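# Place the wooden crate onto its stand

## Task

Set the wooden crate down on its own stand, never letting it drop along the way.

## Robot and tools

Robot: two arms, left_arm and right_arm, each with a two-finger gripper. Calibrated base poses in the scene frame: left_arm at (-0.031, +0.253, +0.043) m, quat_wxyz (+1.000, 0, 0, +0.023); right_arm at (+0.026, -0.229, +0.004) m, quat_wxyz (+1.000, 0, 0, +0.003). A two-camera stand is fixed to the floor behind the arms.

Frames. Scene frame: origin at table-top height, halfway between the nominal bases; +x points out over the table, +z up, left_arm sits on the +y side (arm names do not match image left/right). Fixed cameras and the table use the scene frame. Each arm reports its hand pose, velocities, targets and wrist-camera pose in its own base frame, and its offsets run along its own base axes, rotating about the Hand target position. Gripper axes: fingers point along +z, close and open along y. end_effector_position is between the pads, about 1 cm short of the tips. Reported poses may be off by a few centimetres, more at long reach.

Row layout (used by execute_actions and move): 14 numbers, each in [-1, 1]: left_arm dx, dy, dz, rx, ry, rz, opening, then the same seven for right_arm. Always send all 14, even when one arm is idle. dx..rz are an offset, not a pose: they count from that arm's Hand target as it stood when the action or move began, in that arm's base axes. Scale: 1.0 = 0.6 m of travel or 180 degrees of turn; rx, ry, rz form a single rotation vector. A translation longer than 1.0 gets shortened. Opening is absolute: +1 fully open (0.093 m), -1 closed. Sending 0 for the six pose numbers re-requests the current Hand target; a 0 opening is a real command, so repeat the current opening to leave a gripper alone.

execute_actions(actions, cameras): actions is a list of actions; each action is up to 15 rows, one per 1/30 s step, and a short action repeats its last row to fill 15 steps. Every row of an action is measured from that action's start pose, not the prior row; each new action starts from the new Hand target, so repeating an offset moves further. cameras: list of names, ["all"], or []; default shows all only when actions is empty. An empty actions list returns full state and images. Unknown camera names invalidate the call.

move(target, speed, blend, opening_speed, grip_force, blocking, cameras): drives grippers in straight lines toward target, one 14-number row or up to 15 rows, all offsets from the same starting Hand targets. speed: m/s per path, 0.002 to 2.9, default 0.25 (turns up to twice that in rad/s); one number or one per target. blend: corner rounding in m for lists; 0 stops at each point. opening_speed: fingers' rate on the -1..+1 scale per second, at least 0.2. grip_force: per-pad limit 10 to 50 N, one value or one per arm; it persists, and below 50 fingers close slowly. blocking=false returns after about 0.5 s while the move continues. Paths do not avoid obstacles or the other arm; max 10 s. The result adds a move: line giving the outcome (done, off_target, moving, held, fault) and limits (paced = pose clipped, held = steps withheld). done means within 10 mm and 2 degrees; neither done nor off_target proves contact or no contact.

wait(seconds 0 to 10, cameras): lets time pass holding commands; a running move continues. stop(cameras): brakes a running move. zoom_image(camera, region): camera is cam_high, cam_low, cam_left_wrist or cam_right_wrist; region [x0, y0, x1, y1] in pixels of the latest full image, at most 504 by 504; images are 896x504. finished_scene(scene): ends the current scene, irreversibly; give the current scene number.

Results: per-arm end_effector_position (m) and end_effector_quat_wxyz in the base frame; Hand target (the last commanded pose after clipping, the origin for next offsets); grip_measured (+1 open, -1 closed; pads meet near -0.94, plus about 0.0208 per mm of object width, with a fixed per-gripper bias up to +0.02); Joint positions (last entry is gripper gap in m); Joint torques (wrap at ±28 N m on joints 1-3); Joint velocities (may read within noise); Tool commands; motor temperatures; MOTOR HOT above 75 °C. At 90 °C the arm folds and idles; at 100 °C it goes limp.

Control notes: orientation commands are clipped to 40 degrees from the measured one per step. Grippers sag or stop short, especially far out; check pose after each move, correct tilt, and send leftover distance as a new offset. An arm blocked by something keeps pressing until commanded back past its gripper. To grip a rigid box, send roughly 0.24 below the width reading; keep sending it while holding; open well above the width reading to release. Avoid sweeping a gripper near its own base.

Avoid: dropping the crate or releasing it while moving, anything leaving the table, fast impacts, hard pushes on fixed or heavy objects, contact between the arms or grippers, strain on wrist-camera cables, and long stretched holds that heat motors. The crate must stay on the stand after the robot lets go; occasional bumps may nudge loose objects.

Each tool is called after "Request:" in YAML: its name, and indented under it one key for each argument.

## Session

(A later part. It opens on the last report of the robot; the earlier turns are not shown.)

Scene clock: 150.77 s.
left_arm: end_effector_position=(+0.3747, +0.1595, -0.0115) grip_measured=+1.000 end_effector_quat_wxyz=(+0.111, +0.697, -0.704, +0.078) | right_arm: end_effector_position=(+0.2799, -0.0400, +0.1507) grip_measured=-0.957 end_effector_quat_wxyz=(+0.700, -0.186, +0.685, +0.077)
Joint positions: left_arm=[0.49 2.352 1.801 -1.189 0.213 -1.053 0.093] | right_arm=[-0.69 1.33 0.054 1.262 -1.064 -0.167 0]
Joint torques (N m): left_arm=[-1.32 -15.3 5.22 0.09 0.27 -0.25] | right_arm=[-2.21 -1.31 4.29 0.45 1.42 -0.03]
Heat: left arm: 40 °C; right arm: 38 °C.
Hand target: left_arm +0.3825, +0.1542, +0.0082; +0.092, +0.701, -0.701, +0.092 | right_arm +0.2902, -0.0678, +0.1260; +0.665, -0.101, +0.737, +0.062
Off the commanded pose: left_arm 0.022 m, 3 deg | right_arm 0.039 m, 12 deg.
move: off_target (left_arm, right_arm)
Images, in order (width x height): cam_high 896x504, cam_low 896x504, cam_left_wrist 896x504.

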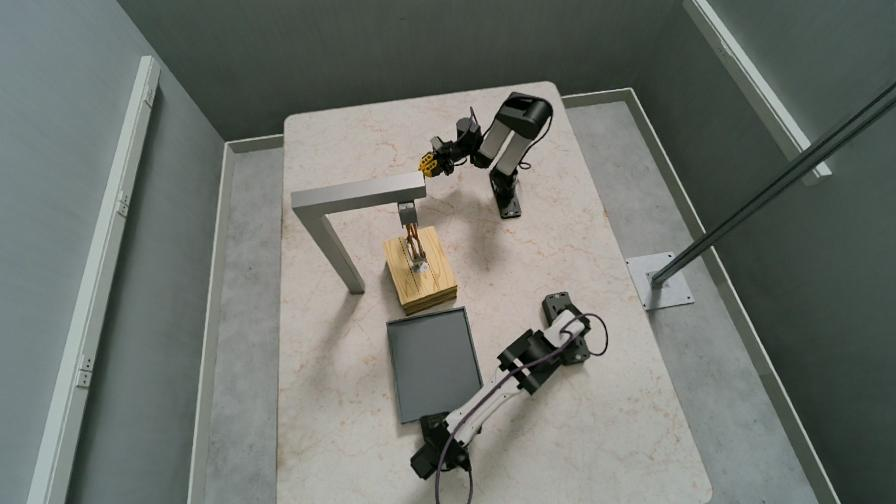

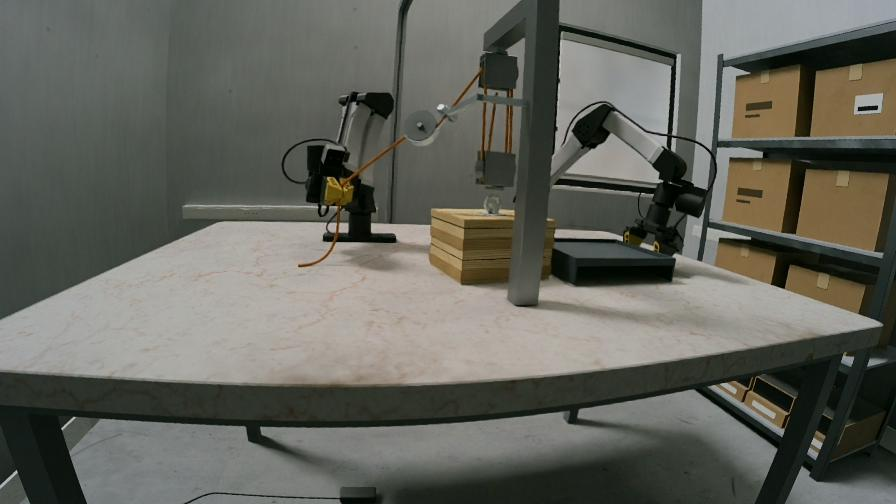

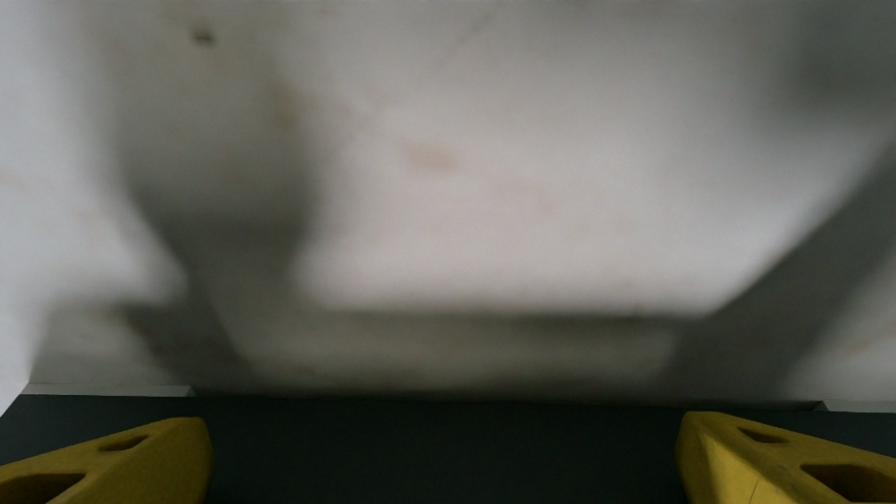

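Request:
move:
  target:
    - [0,0,0,0,0,0,1, 0.115,-0.83,0.03,0,0,-0.1,-1]
    - [-0.033,-0.317,0,0,0,0.04,1, 0.115,-0.83,0.03,0,0,-0.1,-1]
  speed: [0.15,0.12]
  blend: [0.02,0]
  cameras: ["cam_high","cam_low","cam_left_wrist"]

Request:
zoom_image:
  camera: "cam_high"
  region: [330, 150, 530, 450]

Scene clock: 158.77 s.
left_arm: end_effector_position=(+0.3531, -0.0301, -0.0071) grip_measured=+1.000 end_effector_quat_wxyz=(+0.099, +0.742, -0.660, +0.069) | right_arm: end_effector_position=(+0.3888, -0.4294, +0.1765) grip_measured=-0.957 end_effector_quat_wxyz=(+0.715, -0.254, +0.650, +0.034)
Joint positions: left_arm=[0.028 2.036 1.304 -0.875 0.239 -1.656 0.093] | right_arm=[-1.13 2.79 2.187 1.484 -1.538 0.556 0]
Joint torques (N m): left_arm=[-0.8 -12.52 5.31 0.58 0.3 -0.24] | right_arm=[-13.71 -6.46 6.11 -0.86 2.59 0.58]
Motor temperatures (°C): left_arm=[28 40 40 36 26 28 26] | right_arm=[37 32 39 31 38 27 30]
Heat: left arm: 40 °C; right arm: 39 °C.
Hand target: left_arm +0.3626, -0.0359, +0.0082; +0.086, +0.744, -0.656, +0.098 | right_arm +0.3592, -0.5658, +0.1442; +0.667, +0.016, +0.744, -0.043
Off the commanded pose: left_arm 0.019 m, 4 deg | right_arm 0.143 m, 35 deg.
move: off_target (left_arm, right_arm)
Images, in order (width x height): cam_high 896x504, cam_low 896x504, cam_left_wrist 896x504.

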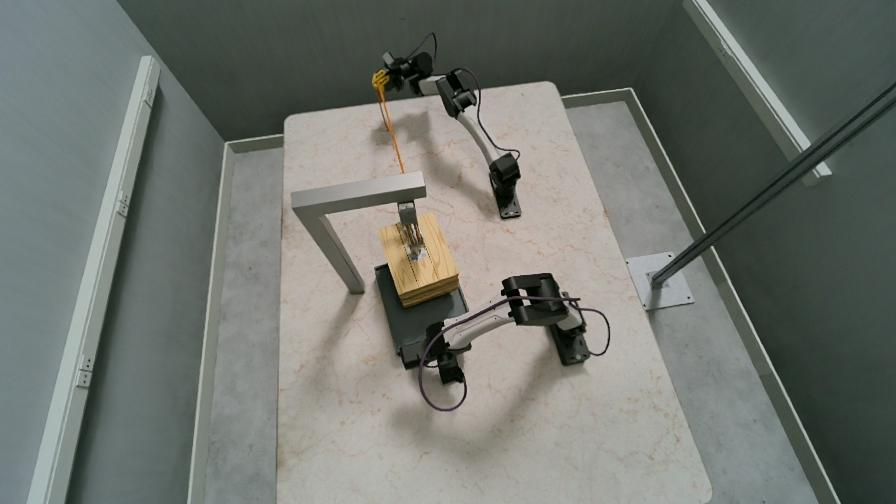

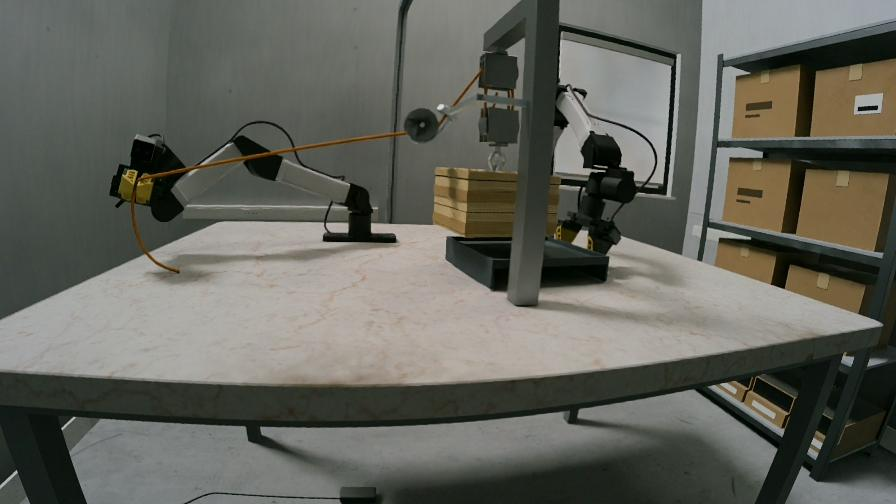

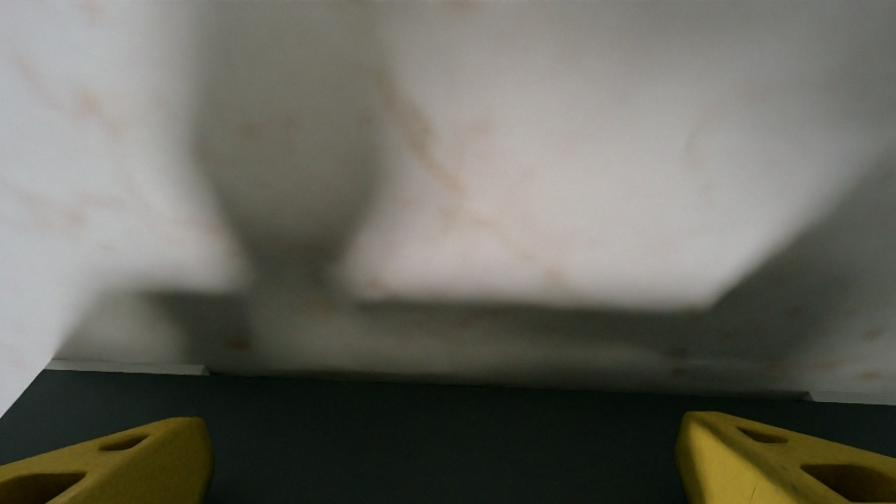

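Scaled by 1.680 from the camera's 896x504 image, which has a finer 1280x720 frame.

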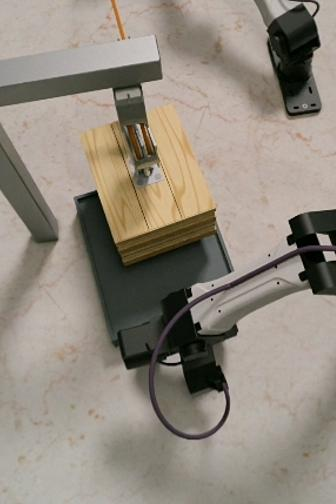

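Request:
move:
  target: [-0.018,-0.118,0,0,0,0.028,1, 0,0,0,0,0,0,-1]
  speed: 0.12
  cameras: ["cam_high","cam_low","cam_left_wrist"]

Request:
zoom_image:
  camera: "cam_high"
  region: [330, 150, 530, 350]

Request:
zoom_image:
  camera: "cam_low"
  region: [380, 100, 640, 310]

Scene clock: 163.03 s.
left_arm: end_effector_position=(+0.3423, -0.1008, -0.0066) grip_measured=+1.000 end_effector_quat_wxyz=(+0.093, +0.770, -0.627, +0.071) | right_arm: end_effector_position=(+0.3888, -0.4294, +0.1765) grip_measured=-0.957 end_effector_quat_wxyz=(+0.715, -0.253, +0.651, +0.035)
Joint positions: left_arm=[-0.178 1.986 1.232 -0.781 0.232 -1.958 0.093] | right_arm=[-1.13 2.79 2.187 1.484 -1.538 0.559 0]
Joint torques (N m): left_arm=[-0.9 -12.01 5.41 0.77 0.17 -0.25] | right_arm=[-13.71 -6.35 6.28 -0.85 2.58 0.57]
Heat: left arm: 41 °C; right arm: 39 °C.
Hand target: left_arm +0.3518, -0.1068, +0.0083; +0.082, +0.772, -0.622, +0.102 | right_arm +0.3592, -0.5658, +0.1442; +0.667, +0.016, +0.744, -0.043
Off the commanded pose: left_arm 0.019 m, 4 deg | right_arm 0.143 m, 34 deg.
move: off_target (left_arm, right_arm)
Images, in order (width x height): cam_high 896x504, cam_low 896x504, cam_left_wrist 896x504.

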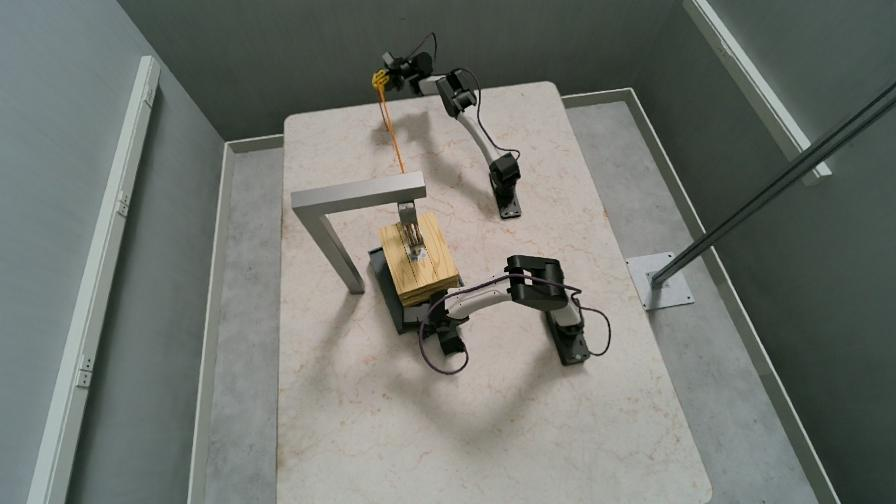

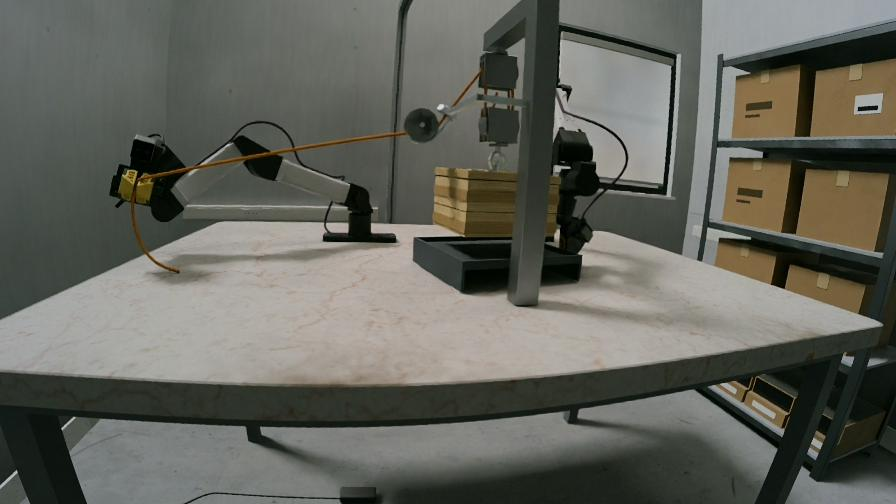

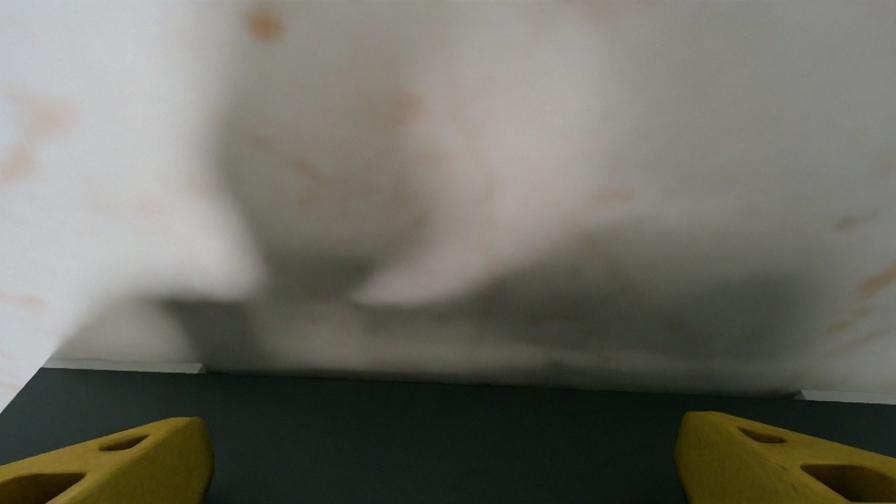

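Scaled by 2.520 from the camera's 896x504 image, which has a finer 1280x720 frame.

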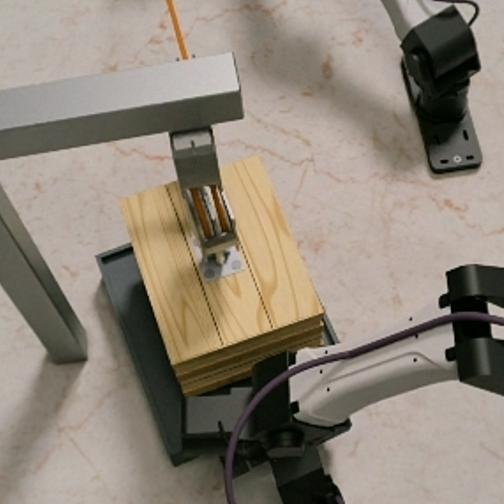

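Scaled by 1.938 from the camera's 896x504 image, which has a finer 1280x720 frame.

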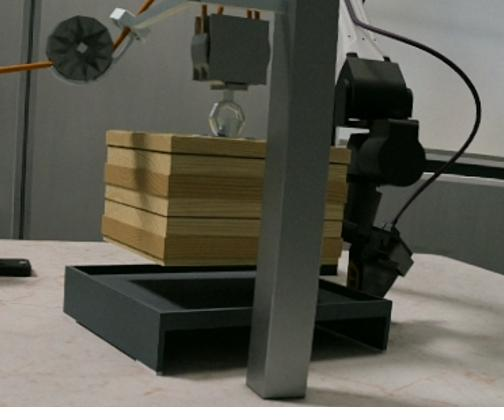

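Request:
move:
  target:
    - [0,-0.025,0,0,0,0,1, 0,0,0,0,0,0,-1]
    - [0.005,0.1,0,0,0,0,1, 0,0,0,0,0,0,-1]
    - [-0.0,0.3,0.3,0,0,0,1, 0,0,0,0,0,0,-1]
  speed: [0.06,0.15,0.25]
  blend: [0,0.03,0]
  cameras: ["cam_high","cam_low","cam_left_wrist"]

Request:
zoom_image:
  camera: "cam_high"
  region: [350, 200, 490, 350]

Request:
zoom_image:
  camera: "cam_low"
  region: [380, 100, 640, 310]

Scene clock: 171.60 s.
left_arm: end_effector_position=(+0.3504, +0.0740, +0.1857) grip_measured=+1.000 end_effector_quat_wxyz=(+0.070, +0.776, -0.617, +0.108) | right_arm: end_effector_position=(+0.3888, -0.4294, +0.1765) grip_measured=-0.957 end_effector_quat_wxyz=(+0.715, -0.253, +0.651, +0.035)
Joint positions: left_arm=[0.328 1.923 1.929 -1.577 0.257 -1.469 0.093] | right_arm=[-1.13 2.79 2.187 1.484 -1.538 0.559 0]
Joint torques (N m): left_arm=[-0.32 -7.62 7.36 0.34 0.12 0.07] | right_arm=[-13.7 -6.35 6.28 -0.86 2.58 0.56]
Motor temperatures (°C): left_arm=[28 42 40 36 26 28 26] | right_arm=[42 33 39 31 40 27 30]
Heat: left arm: 42 °C; right arm: 42 °C.
Hand target: left_arm +0.3519, +0.0733, +0.1882; +0.082, +0.772, -0.622, +0.102 | right_arm +0.3592, -0.5658, +0.1441; +0.667, +0.016, +0.744, -0.043
Off the commanded pose: left_arm 0.003 m, 2 deg | right_arm 0.143 m, 34 deg.
joint sent to its limit (left arm) — joint 4 (wrist pitch), lower limit. The joint targets still meet the commanded pose.
move: off_target (right_arm)
Images, in order (width x height): cam_high 896x504, cam_low 896x504, cam_left_wrist 896x504.

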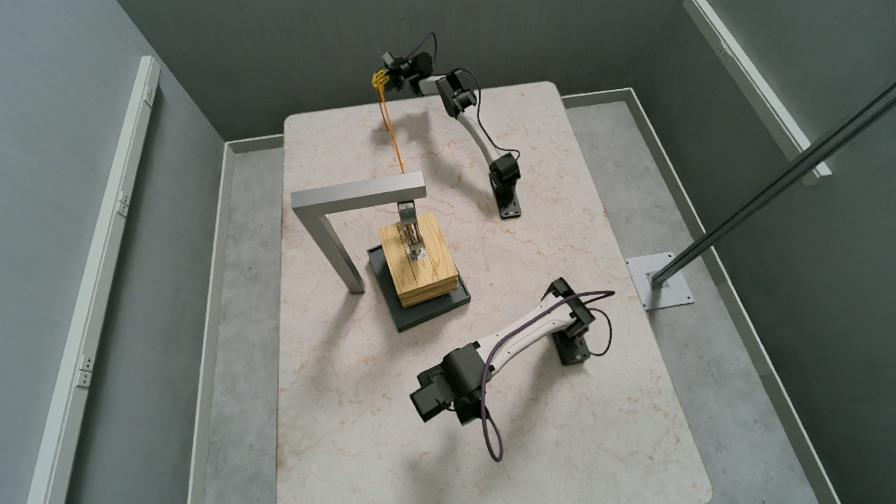

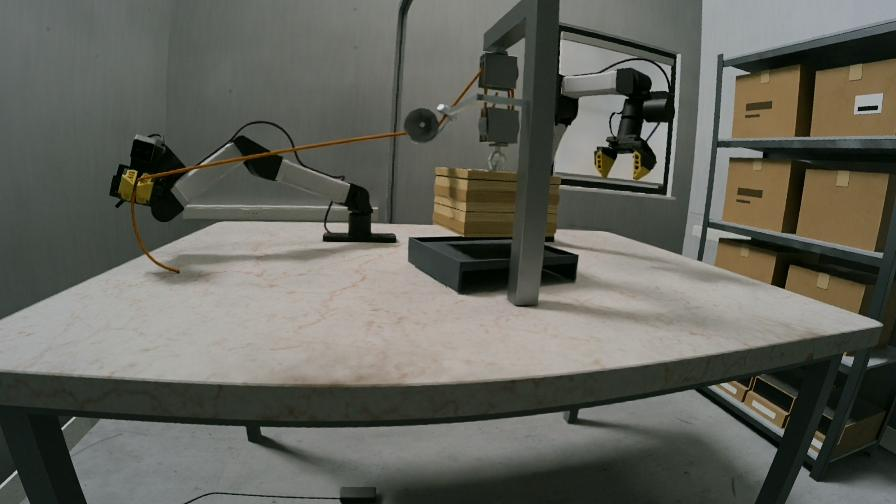

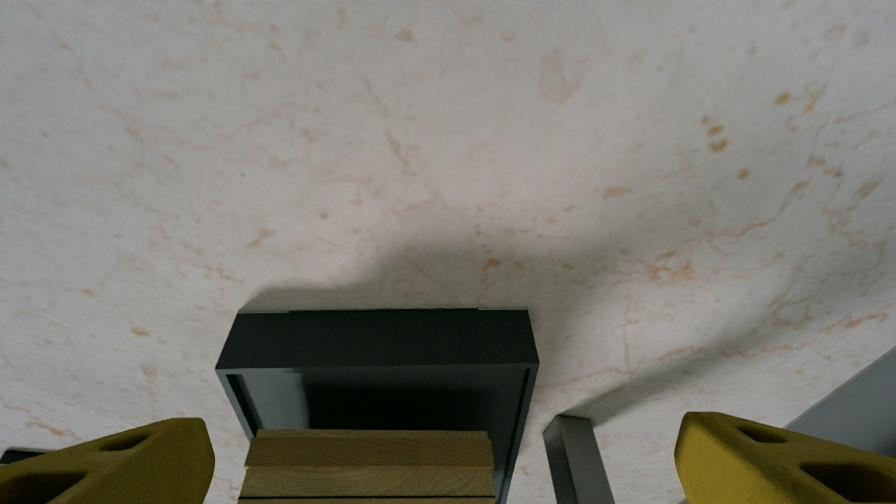

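Scaled by 3.360 from the camera's 896x504 image, which has a finer 1280x720 frame.

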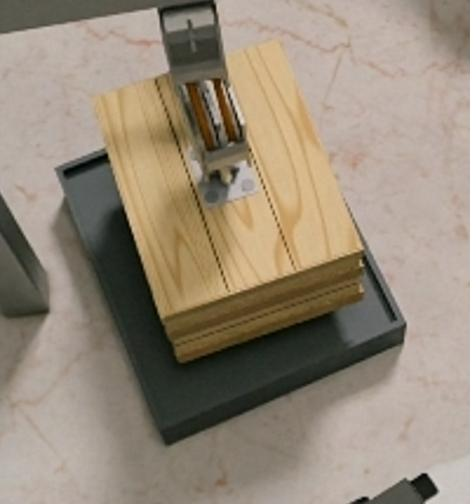

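Scaled by 1.938 from the camera's 896x504 image, which has a finer 1280x720 frame.

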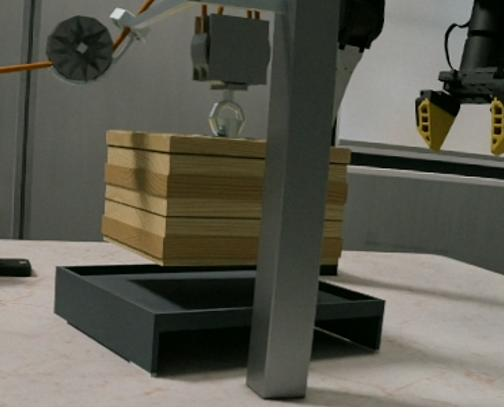

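Request:
move:
  target:
    - [-0.253,-0.12,0.04,0.2935,-0.3076,-0.5694,-1, 0,0,0,0,0,0,-1]
    - [-0.253,-0.538,-0.13,0.2935,-0.3076,-0.5694,-1, 0,0,0,0,0,0,-1]
  speed: [0.4,0.2]
  blend: [0.03,0]
  cameras: ["cam_high","cam_low","cam_left_wrist"]

Request:
zoom_image:
  camera: "cam_high"
  region: [350, 180, 530, 350]

Scene clock: 182.43 s.
left_arm: end_effector_position=(+0.1936, -0.2382, +0.0968) grip_measured=-0.978 end_effector_quat_wxyz=(+0.402, +0.135, +0.905, -0.037) | right_arm: end_effector_position=(+0.3888, -0.4294, +0.1765) grip_measured=-0.957 end_effector_quat_wxyz=(+0.715, -0.253, +0.651, +0.035)
Joint positions: left_arm=[-1.235 1.298 0.676 -0.411 -0.668 -0.749 0] | right_arm=[-1.13 2.79 2.187 1.484 -1.538 0.559 0]
Joint torques (N m): left_arm=[-0.31 -3.28 9.52 1.81 -0.61 -0.09] | right_arm=[-13.7 -6.35 6.28 -0.85 2.58 0.56]
Heat: left arm: 41 °C; right arm: 46 °C.
Hand target: left_arm +0.2001, -0.2496, +0.1103; +0.419, +0.118, +0.899, -0.055 | right_arm +0.3592, -0.5658, +0.1441; +0.667, +0.016, +0.744, -0.043
Off the commanded pose: left_arm 0.019 m, 3 deg | right_arm 0.143 m, 34 deg.
move: off_target (left_arm, right_arm)
Images, in order (width x height): cam_high 896x504, cam_low 896x504, cam_left_wrist 896x504.

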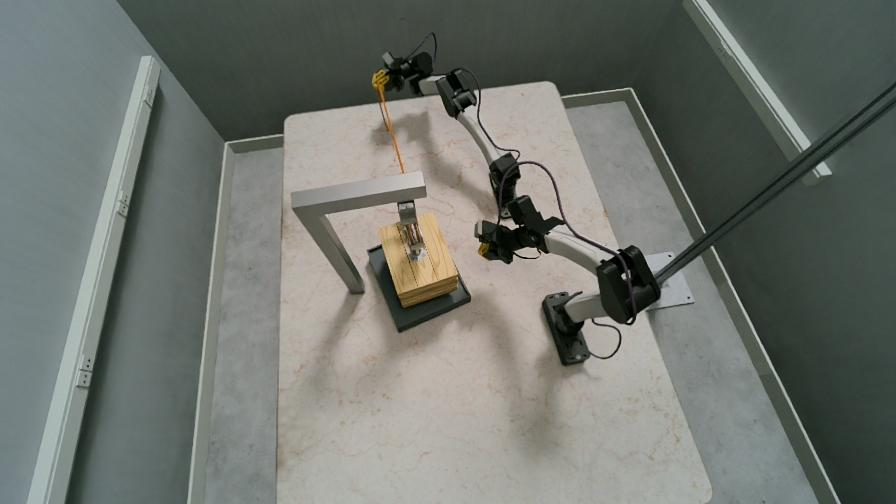

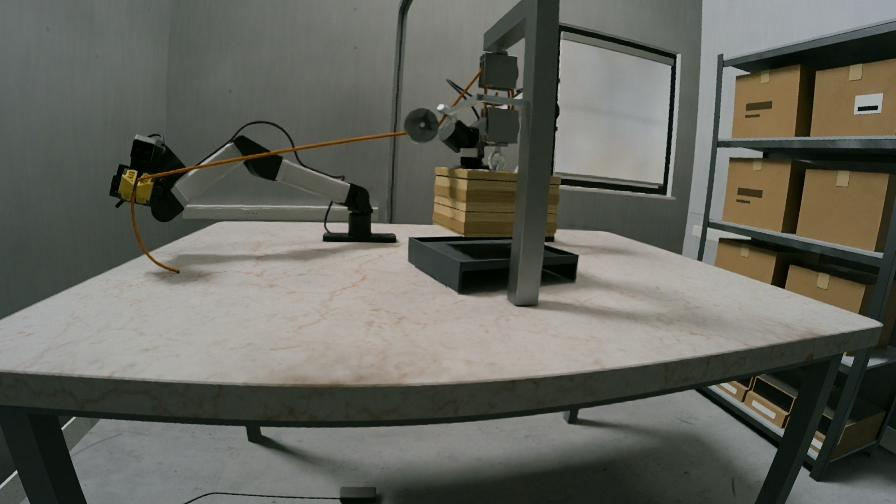

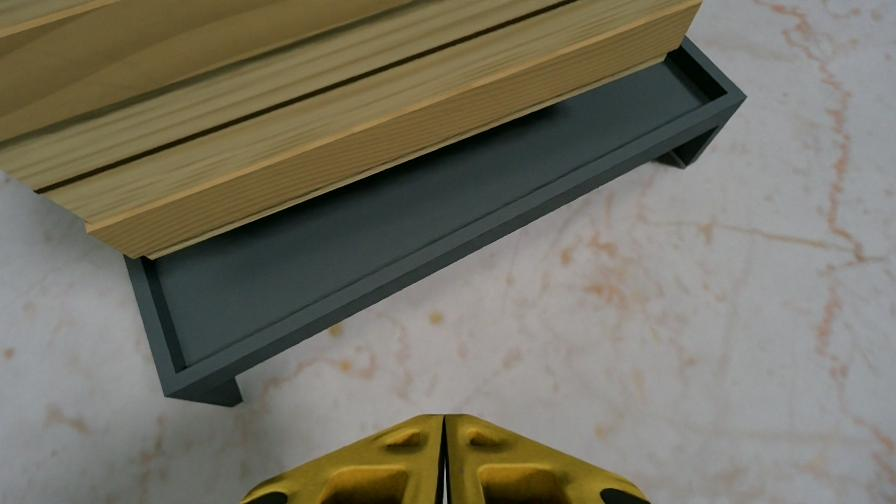

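Scaled by 2.800 from the camera's 896x504 image, which has a finer 1280x720 frame.

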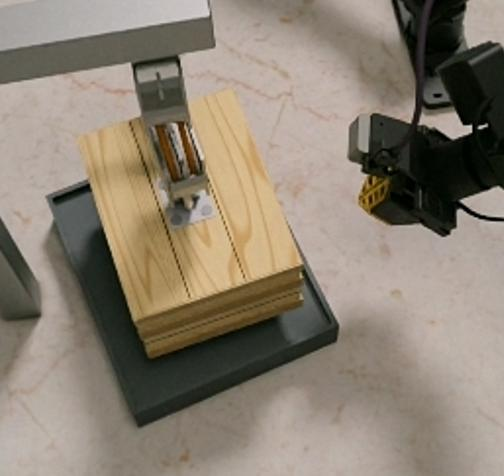

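Request:
move:
  target: [0,0,0,0,0,0,-1, -0.025,0.12,-0.01,0,0,0,-1]
  speed: 0.06
  cameras: ["cam_high","cam_low","cam_left_wrist"]

Request:
zoom_image:
  camera: "cam_low"
  region: [380, 100, 640, 310]

Scene clock: 188.40 s.
left_arm: end_effector_position=(+0.1937, -0.2382, +0.0969) grip_measured=-0.978 end_effector_quat_wxyz=(+0.402, +0.134, +0.905, -0.037) | right_arm: end_effector_position=(+0.3685, -0.4128, +0.1202) grip_measured=-0.957 end_effector_quat_wxyz=(+0.707, -0.167, +0.679, +0.106)
Joint positions: left_arm=[-1.235 1.298 0.676 -0.41 -0.669 -0.749 0] | right_arm=[-1.151 2.706 1.825 1.496 -1.534 0.522 0]
Joint torques (N m): left_arm=[-0.28 -3.26 9.58 1.78 -0.63 -0.12] | right_arm=[-8.96 -13.87 4.68 0.48 2.73 0.17]
Motor temperatures (°C): left_arm=[28 40 43 37 26 28 26] | right_arm=[47 35 40 31 41 27 30]
Heat: left arm: 43 °C; right arm: 47 °C.
Hand target: left_arm +0.2001, -0.2496, +0.1103; +0.419, +0.118, +0.899, -0.055 | right_arm +0.3444, -0.4937, +0.1381; +0.667, +0.016, +0.744, -0.043
Off the commanded pose: left_arm 0.019 m, 3 deg | right_arm 0.086 m, 28 deg.
move: off_target (left_arm, right_arm)
Images, in order (width x height): cam_high 896x504, cam_low 896x504, cam_left_wrist 896x504.

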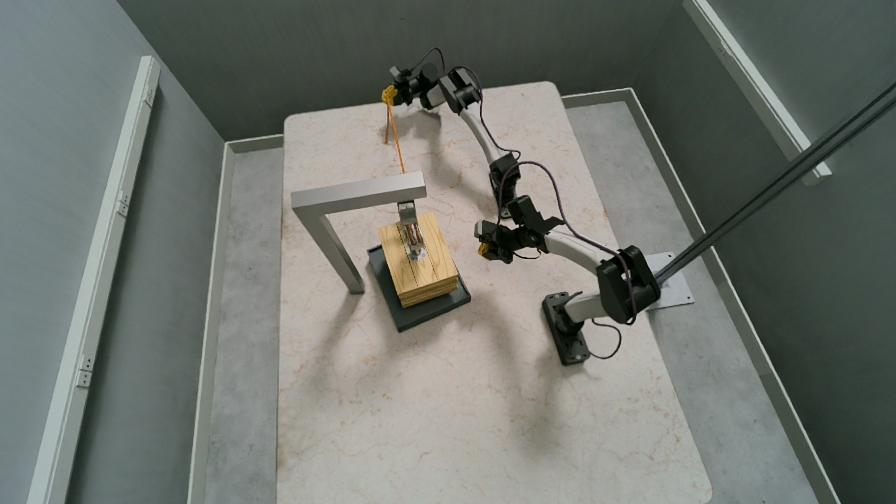

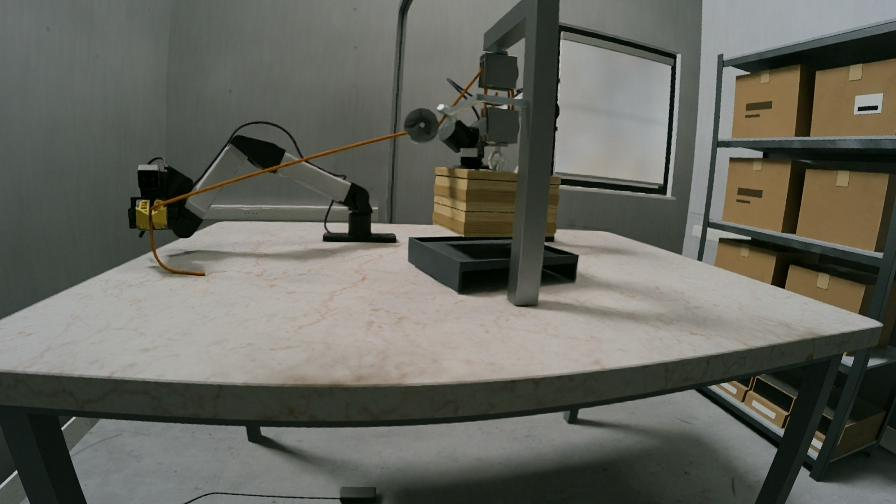

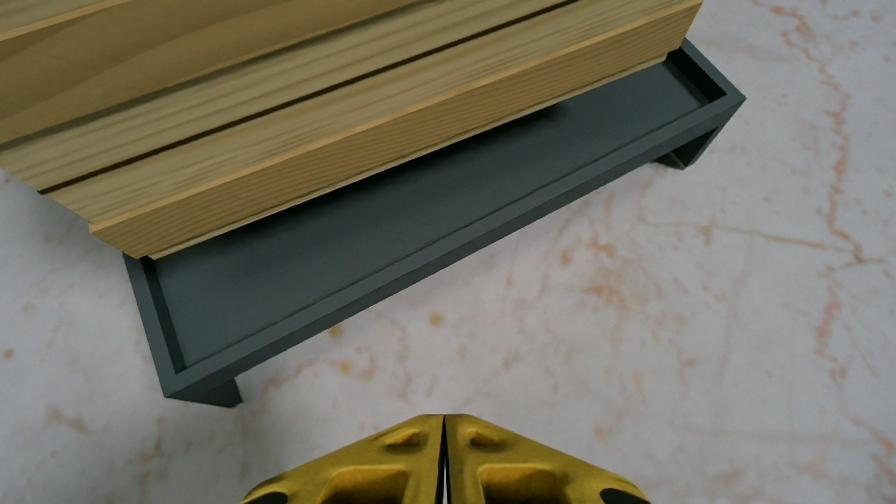

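Scaled by 1.938 from the camera's 896x504 image, which has a finer 1280x720 frame.

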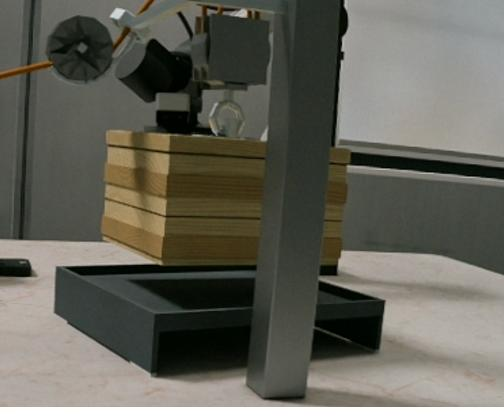

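Request:
move:
  target: [0,0,0,0,0,0,-1, -0.02,0.11,0.02,0,0,0,-1]
  speed: 0.06
  cameras: ["cam_low","cam_left_wrist"]

Request:
zoom_image:
  camera: "cam_low"
  region: [380, 100, 640, 310]

Scene clock: 195.23 s.
left_arm: end_effector_position=(+0.1937, -0.2382, +0.0969) grip_measured=-0.978 end_effector_quat_wxyz=(+0.402, +0.134, +0.905, -0.037) | right_arm: end_effector_position=(+0.3383, -0.3723, +0.1461) grip_measured=-0.957 end_effector_quat_wxyz=(+0.688, -0.072, +0.720, +0.044)
Joint positions: left_arm=[-1.235 1.298 0.676 -0.41 -0.669 -0.749 0] | right_arm=[-1.164 2.173 1.234 0.741 -1.323 -0.228 0]
Joint torques (N m): left_arm=[-0.25 -3.18 9.52 1.78 -0.64 -0.11] | right_arm=[-3.74 -12.07 7.24 1.19 2.18 0.1]
Heat: left arm: 45 °C; right arm: 45 °C.
Hand target: left_arm +0.2001, -0.2496, +0.1103; +0.419, +0.118, +0.899, -0.055 | right_arm +0.3323, -0.4278, +0.1500; +0.667, +0.016, +0.744, -0.043
Off the commanded pose: left_arm 0.019 m, 3 deg | right_arm 0.056 m, 15 deg.
move: off_target (left_arm, right_arm)
Images, in order (width x height): cam_low 896x504, cam_left_wrist 896x504.

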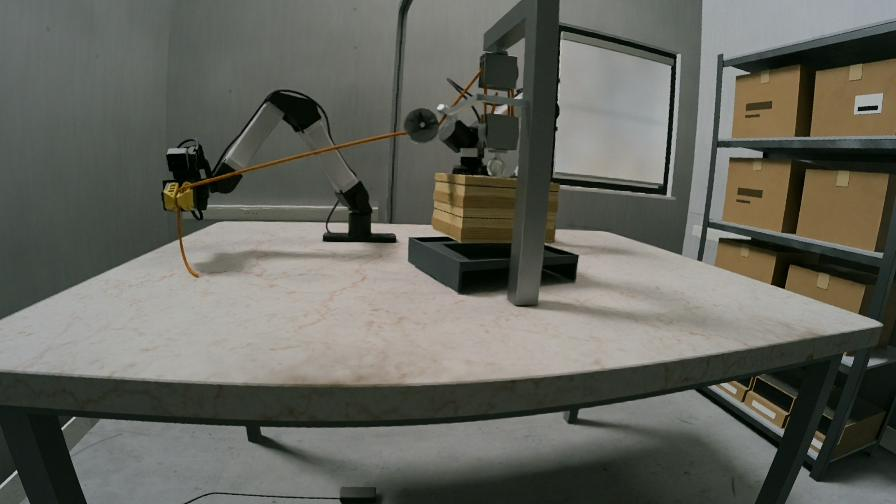

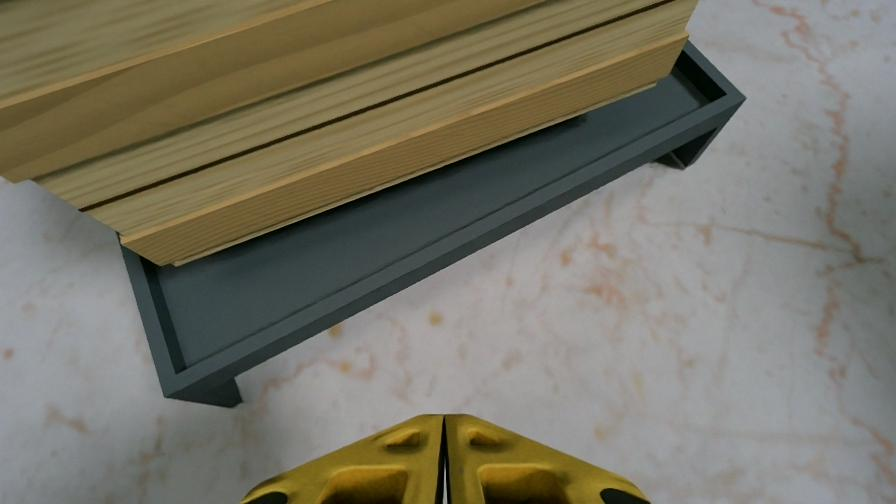

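Scaled by 1.938 from the camera's 896x504 image, which has a finer 1280x720 frame.

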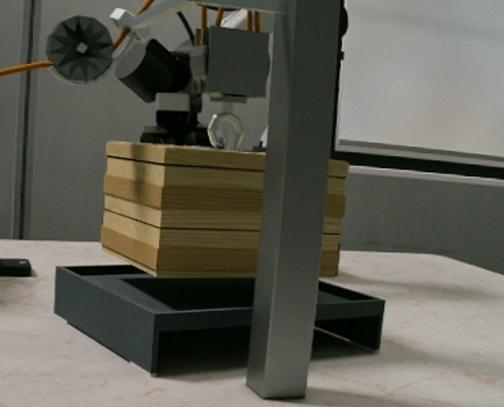

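Request:
move:
  target: [0,0,0,0,0,0,-1, -0.02,0.11,0,0,0,0,-1]
  speed: 0.06
  cameras: ["cam_high","cam_low","cam_left_wrist"]

Request:
zoom_image:
  camera: "cam_low"
  region: [380, 100, 640, 310]

Scene clock: 198.03 s.
left_arm: end_effector_position=(+0.1937, -0.2382, +0.0969) grip_measured=-0.978 end_effector_quat_wxyz=(+0.402, +0.134, +0.905, -0.037) | right_arm: end_effector_position=(+0.3262, -0.3102, +0.1538) grip_measured=-0.957 end_effector_quat_wxyz=(+0.682, -0.071, +0.727, +0.049)
Joint positions: left_arm=[-1.235 1.298 0.676 -0.41 -0.669 -0.749 0] | right_arm=[-1.128 1.964 0.957 0.768 -1.289 -0.255 0]
Joint torques (N m): left_arm=[-0.25 -3.21 9.59 1.78 -0.62 -0.12] | right_arm=[-3.89 -9.65 5.44 1.6 2.15 0.11]
Heat: left arm: 46 °C; right arm: 45 °C.
Hand target: left_arm +0.2001, -0.2496, +0.1103; +0.419, +0.118, +0.899, -0.055 | right_arm +0.3203, -0.3618, +0.1501; +0.667, +0.016, +0.744, -0.043
Off the commanded pose: left_arm 0.019 m, 3 deg | right_arm 0.052 m, 15 deg.
move: off_target (left_arm, right_arm)
Images, in order (width x height): cam_high 896x504, cam_low 896x504, cam_left_wrist 896x504.

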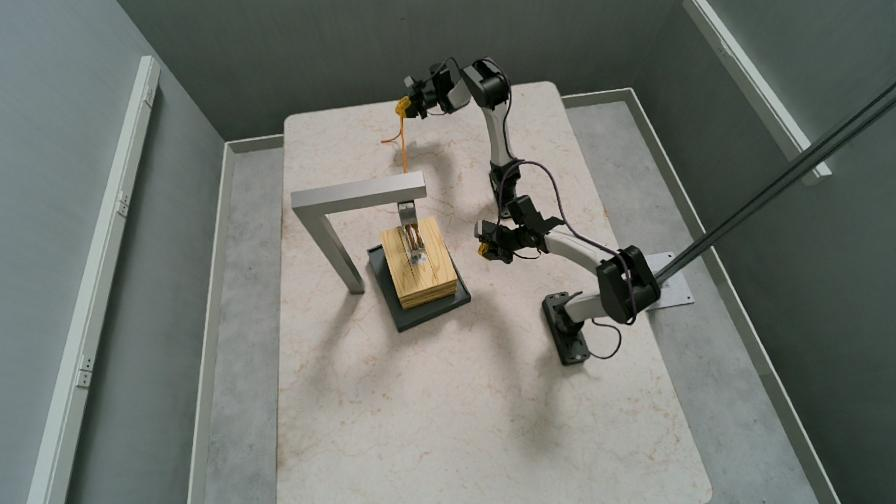

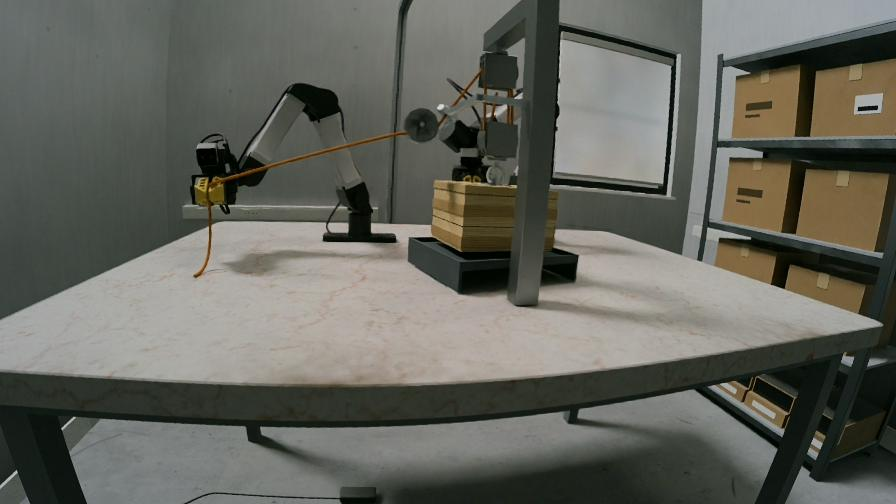

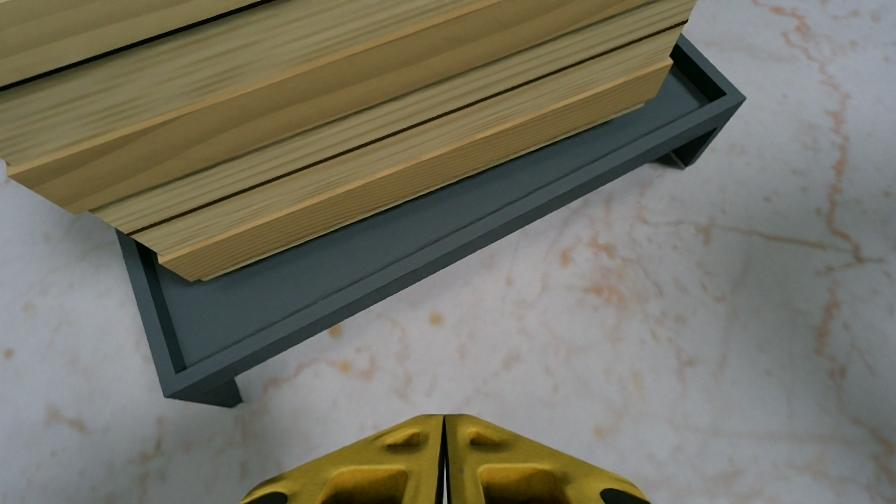

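Scaled by 1.938 from the camera's 896x504 image, which has a finer 1280x720 frame.

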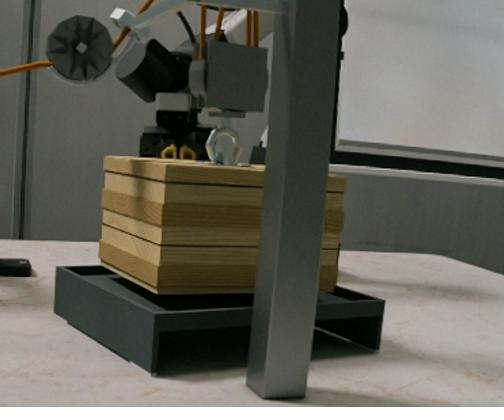

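Request:
move:
  target: [0,0,0,0,0,0,-1, -0.01,0.09,0,0,0,0,-1]
  speed: 0.05
  cameras: ["cam_high","cam_low","cam_left_wrist"]

Request:
zoom_image:
  camera: "cam_low"
  region: [380, 100, 640, 310]

Request:
zoom_image:
  camera: "cam_high"
  region: [350, 200, 490, 350]

Scene clock: 201.27 s.
left_arm: end_effector_position=(+0.1937, -0.2382, +0.0969) grip_measured=-0.978 end_effector_quat_wxyz=(+0.402, +0.134, +0.905, -0.037) | right_arm: end_effector_position=(+0.3181, -0.2573, +0.1570) grip_measured=-0.957 end_effector_quat_wxyz=(+0.683, -0.081, +0.725, +0.037)
Joint positions: left_arm=[-1.235 1.298 0.676 -0.41 -0.669 -0.749 0] | right_arm=[-1.08 1.807 0.729 0.879 -1.238 -0.247 0]
Joint torques (N m): left_arm=[-0.29 -3.22 9.54 1.78 -0.63 -0.11] | right_arm=[-3.88 -7.5 5.14 1.54 2.15 0.24]
Heat: left arm: 47 °C; right arm: 44 °C.
Hand target: left_arm +0.2001, -0.2496, +0.1103; +0.419, +0.118, +0.899, -0.055 | right_arm +0.3143, -0.3078, +0.1500; +0.667, +0.016, +0.744, -0.043
Off the commanded pose: left_arm 0.019 m, 3 deg | right_arm 0.051 m, 15 deg.
move: off_target (left_arm, right_arm)
Images, in order (width x height): cam_high 896x504, cam_low 896x504, cam_left_wrist 896x504.

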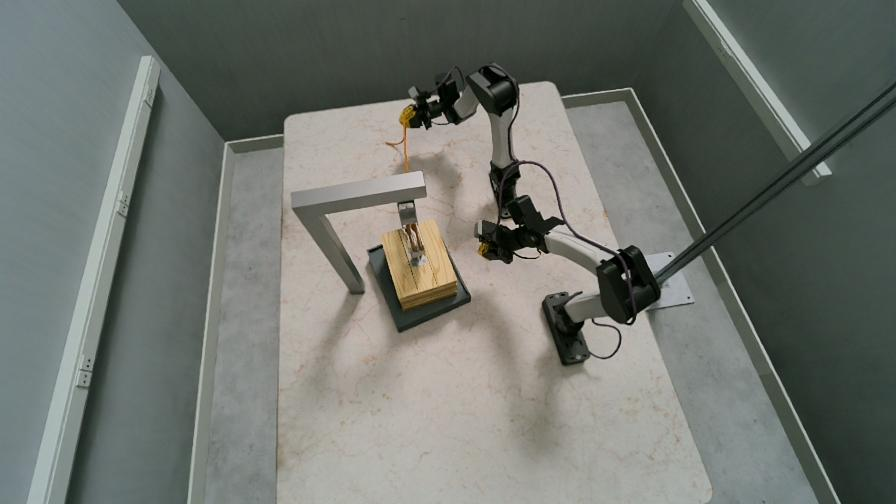

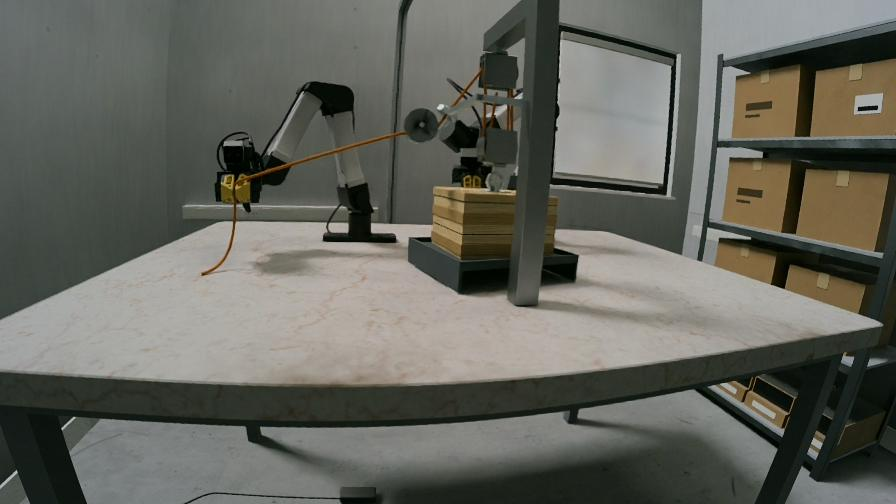

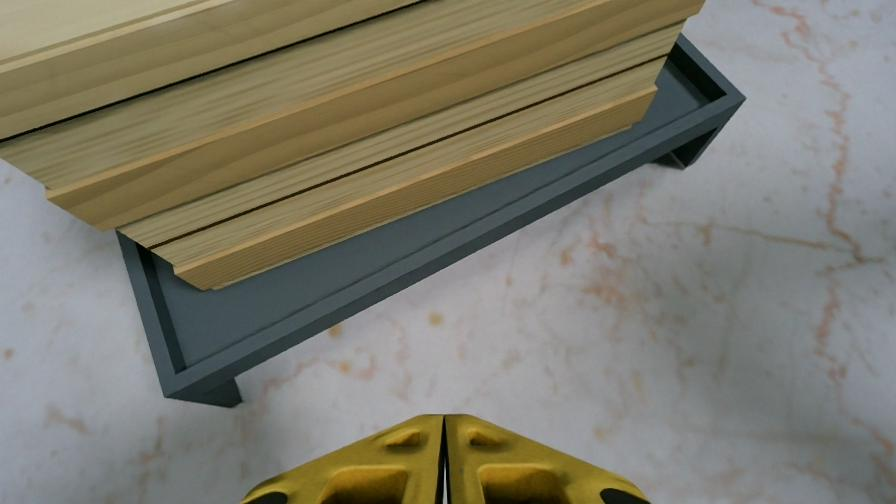

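Scaled by 1.938 from the camera's 896x504 image, which has a finer 1280x720 frame.

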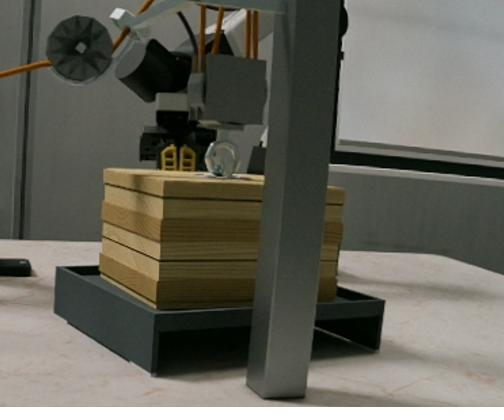

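Scaled by 3.360 from the camera's 896x504 image, which has a finer 1280x720 frame.

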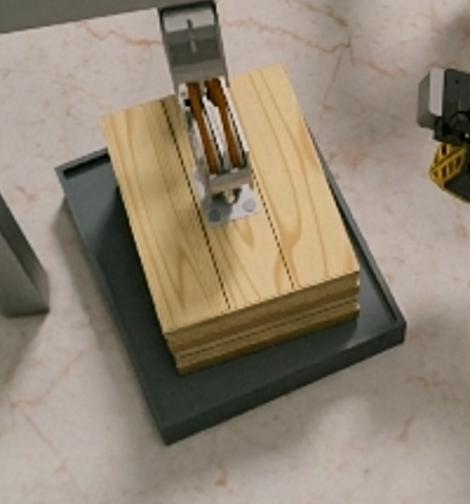

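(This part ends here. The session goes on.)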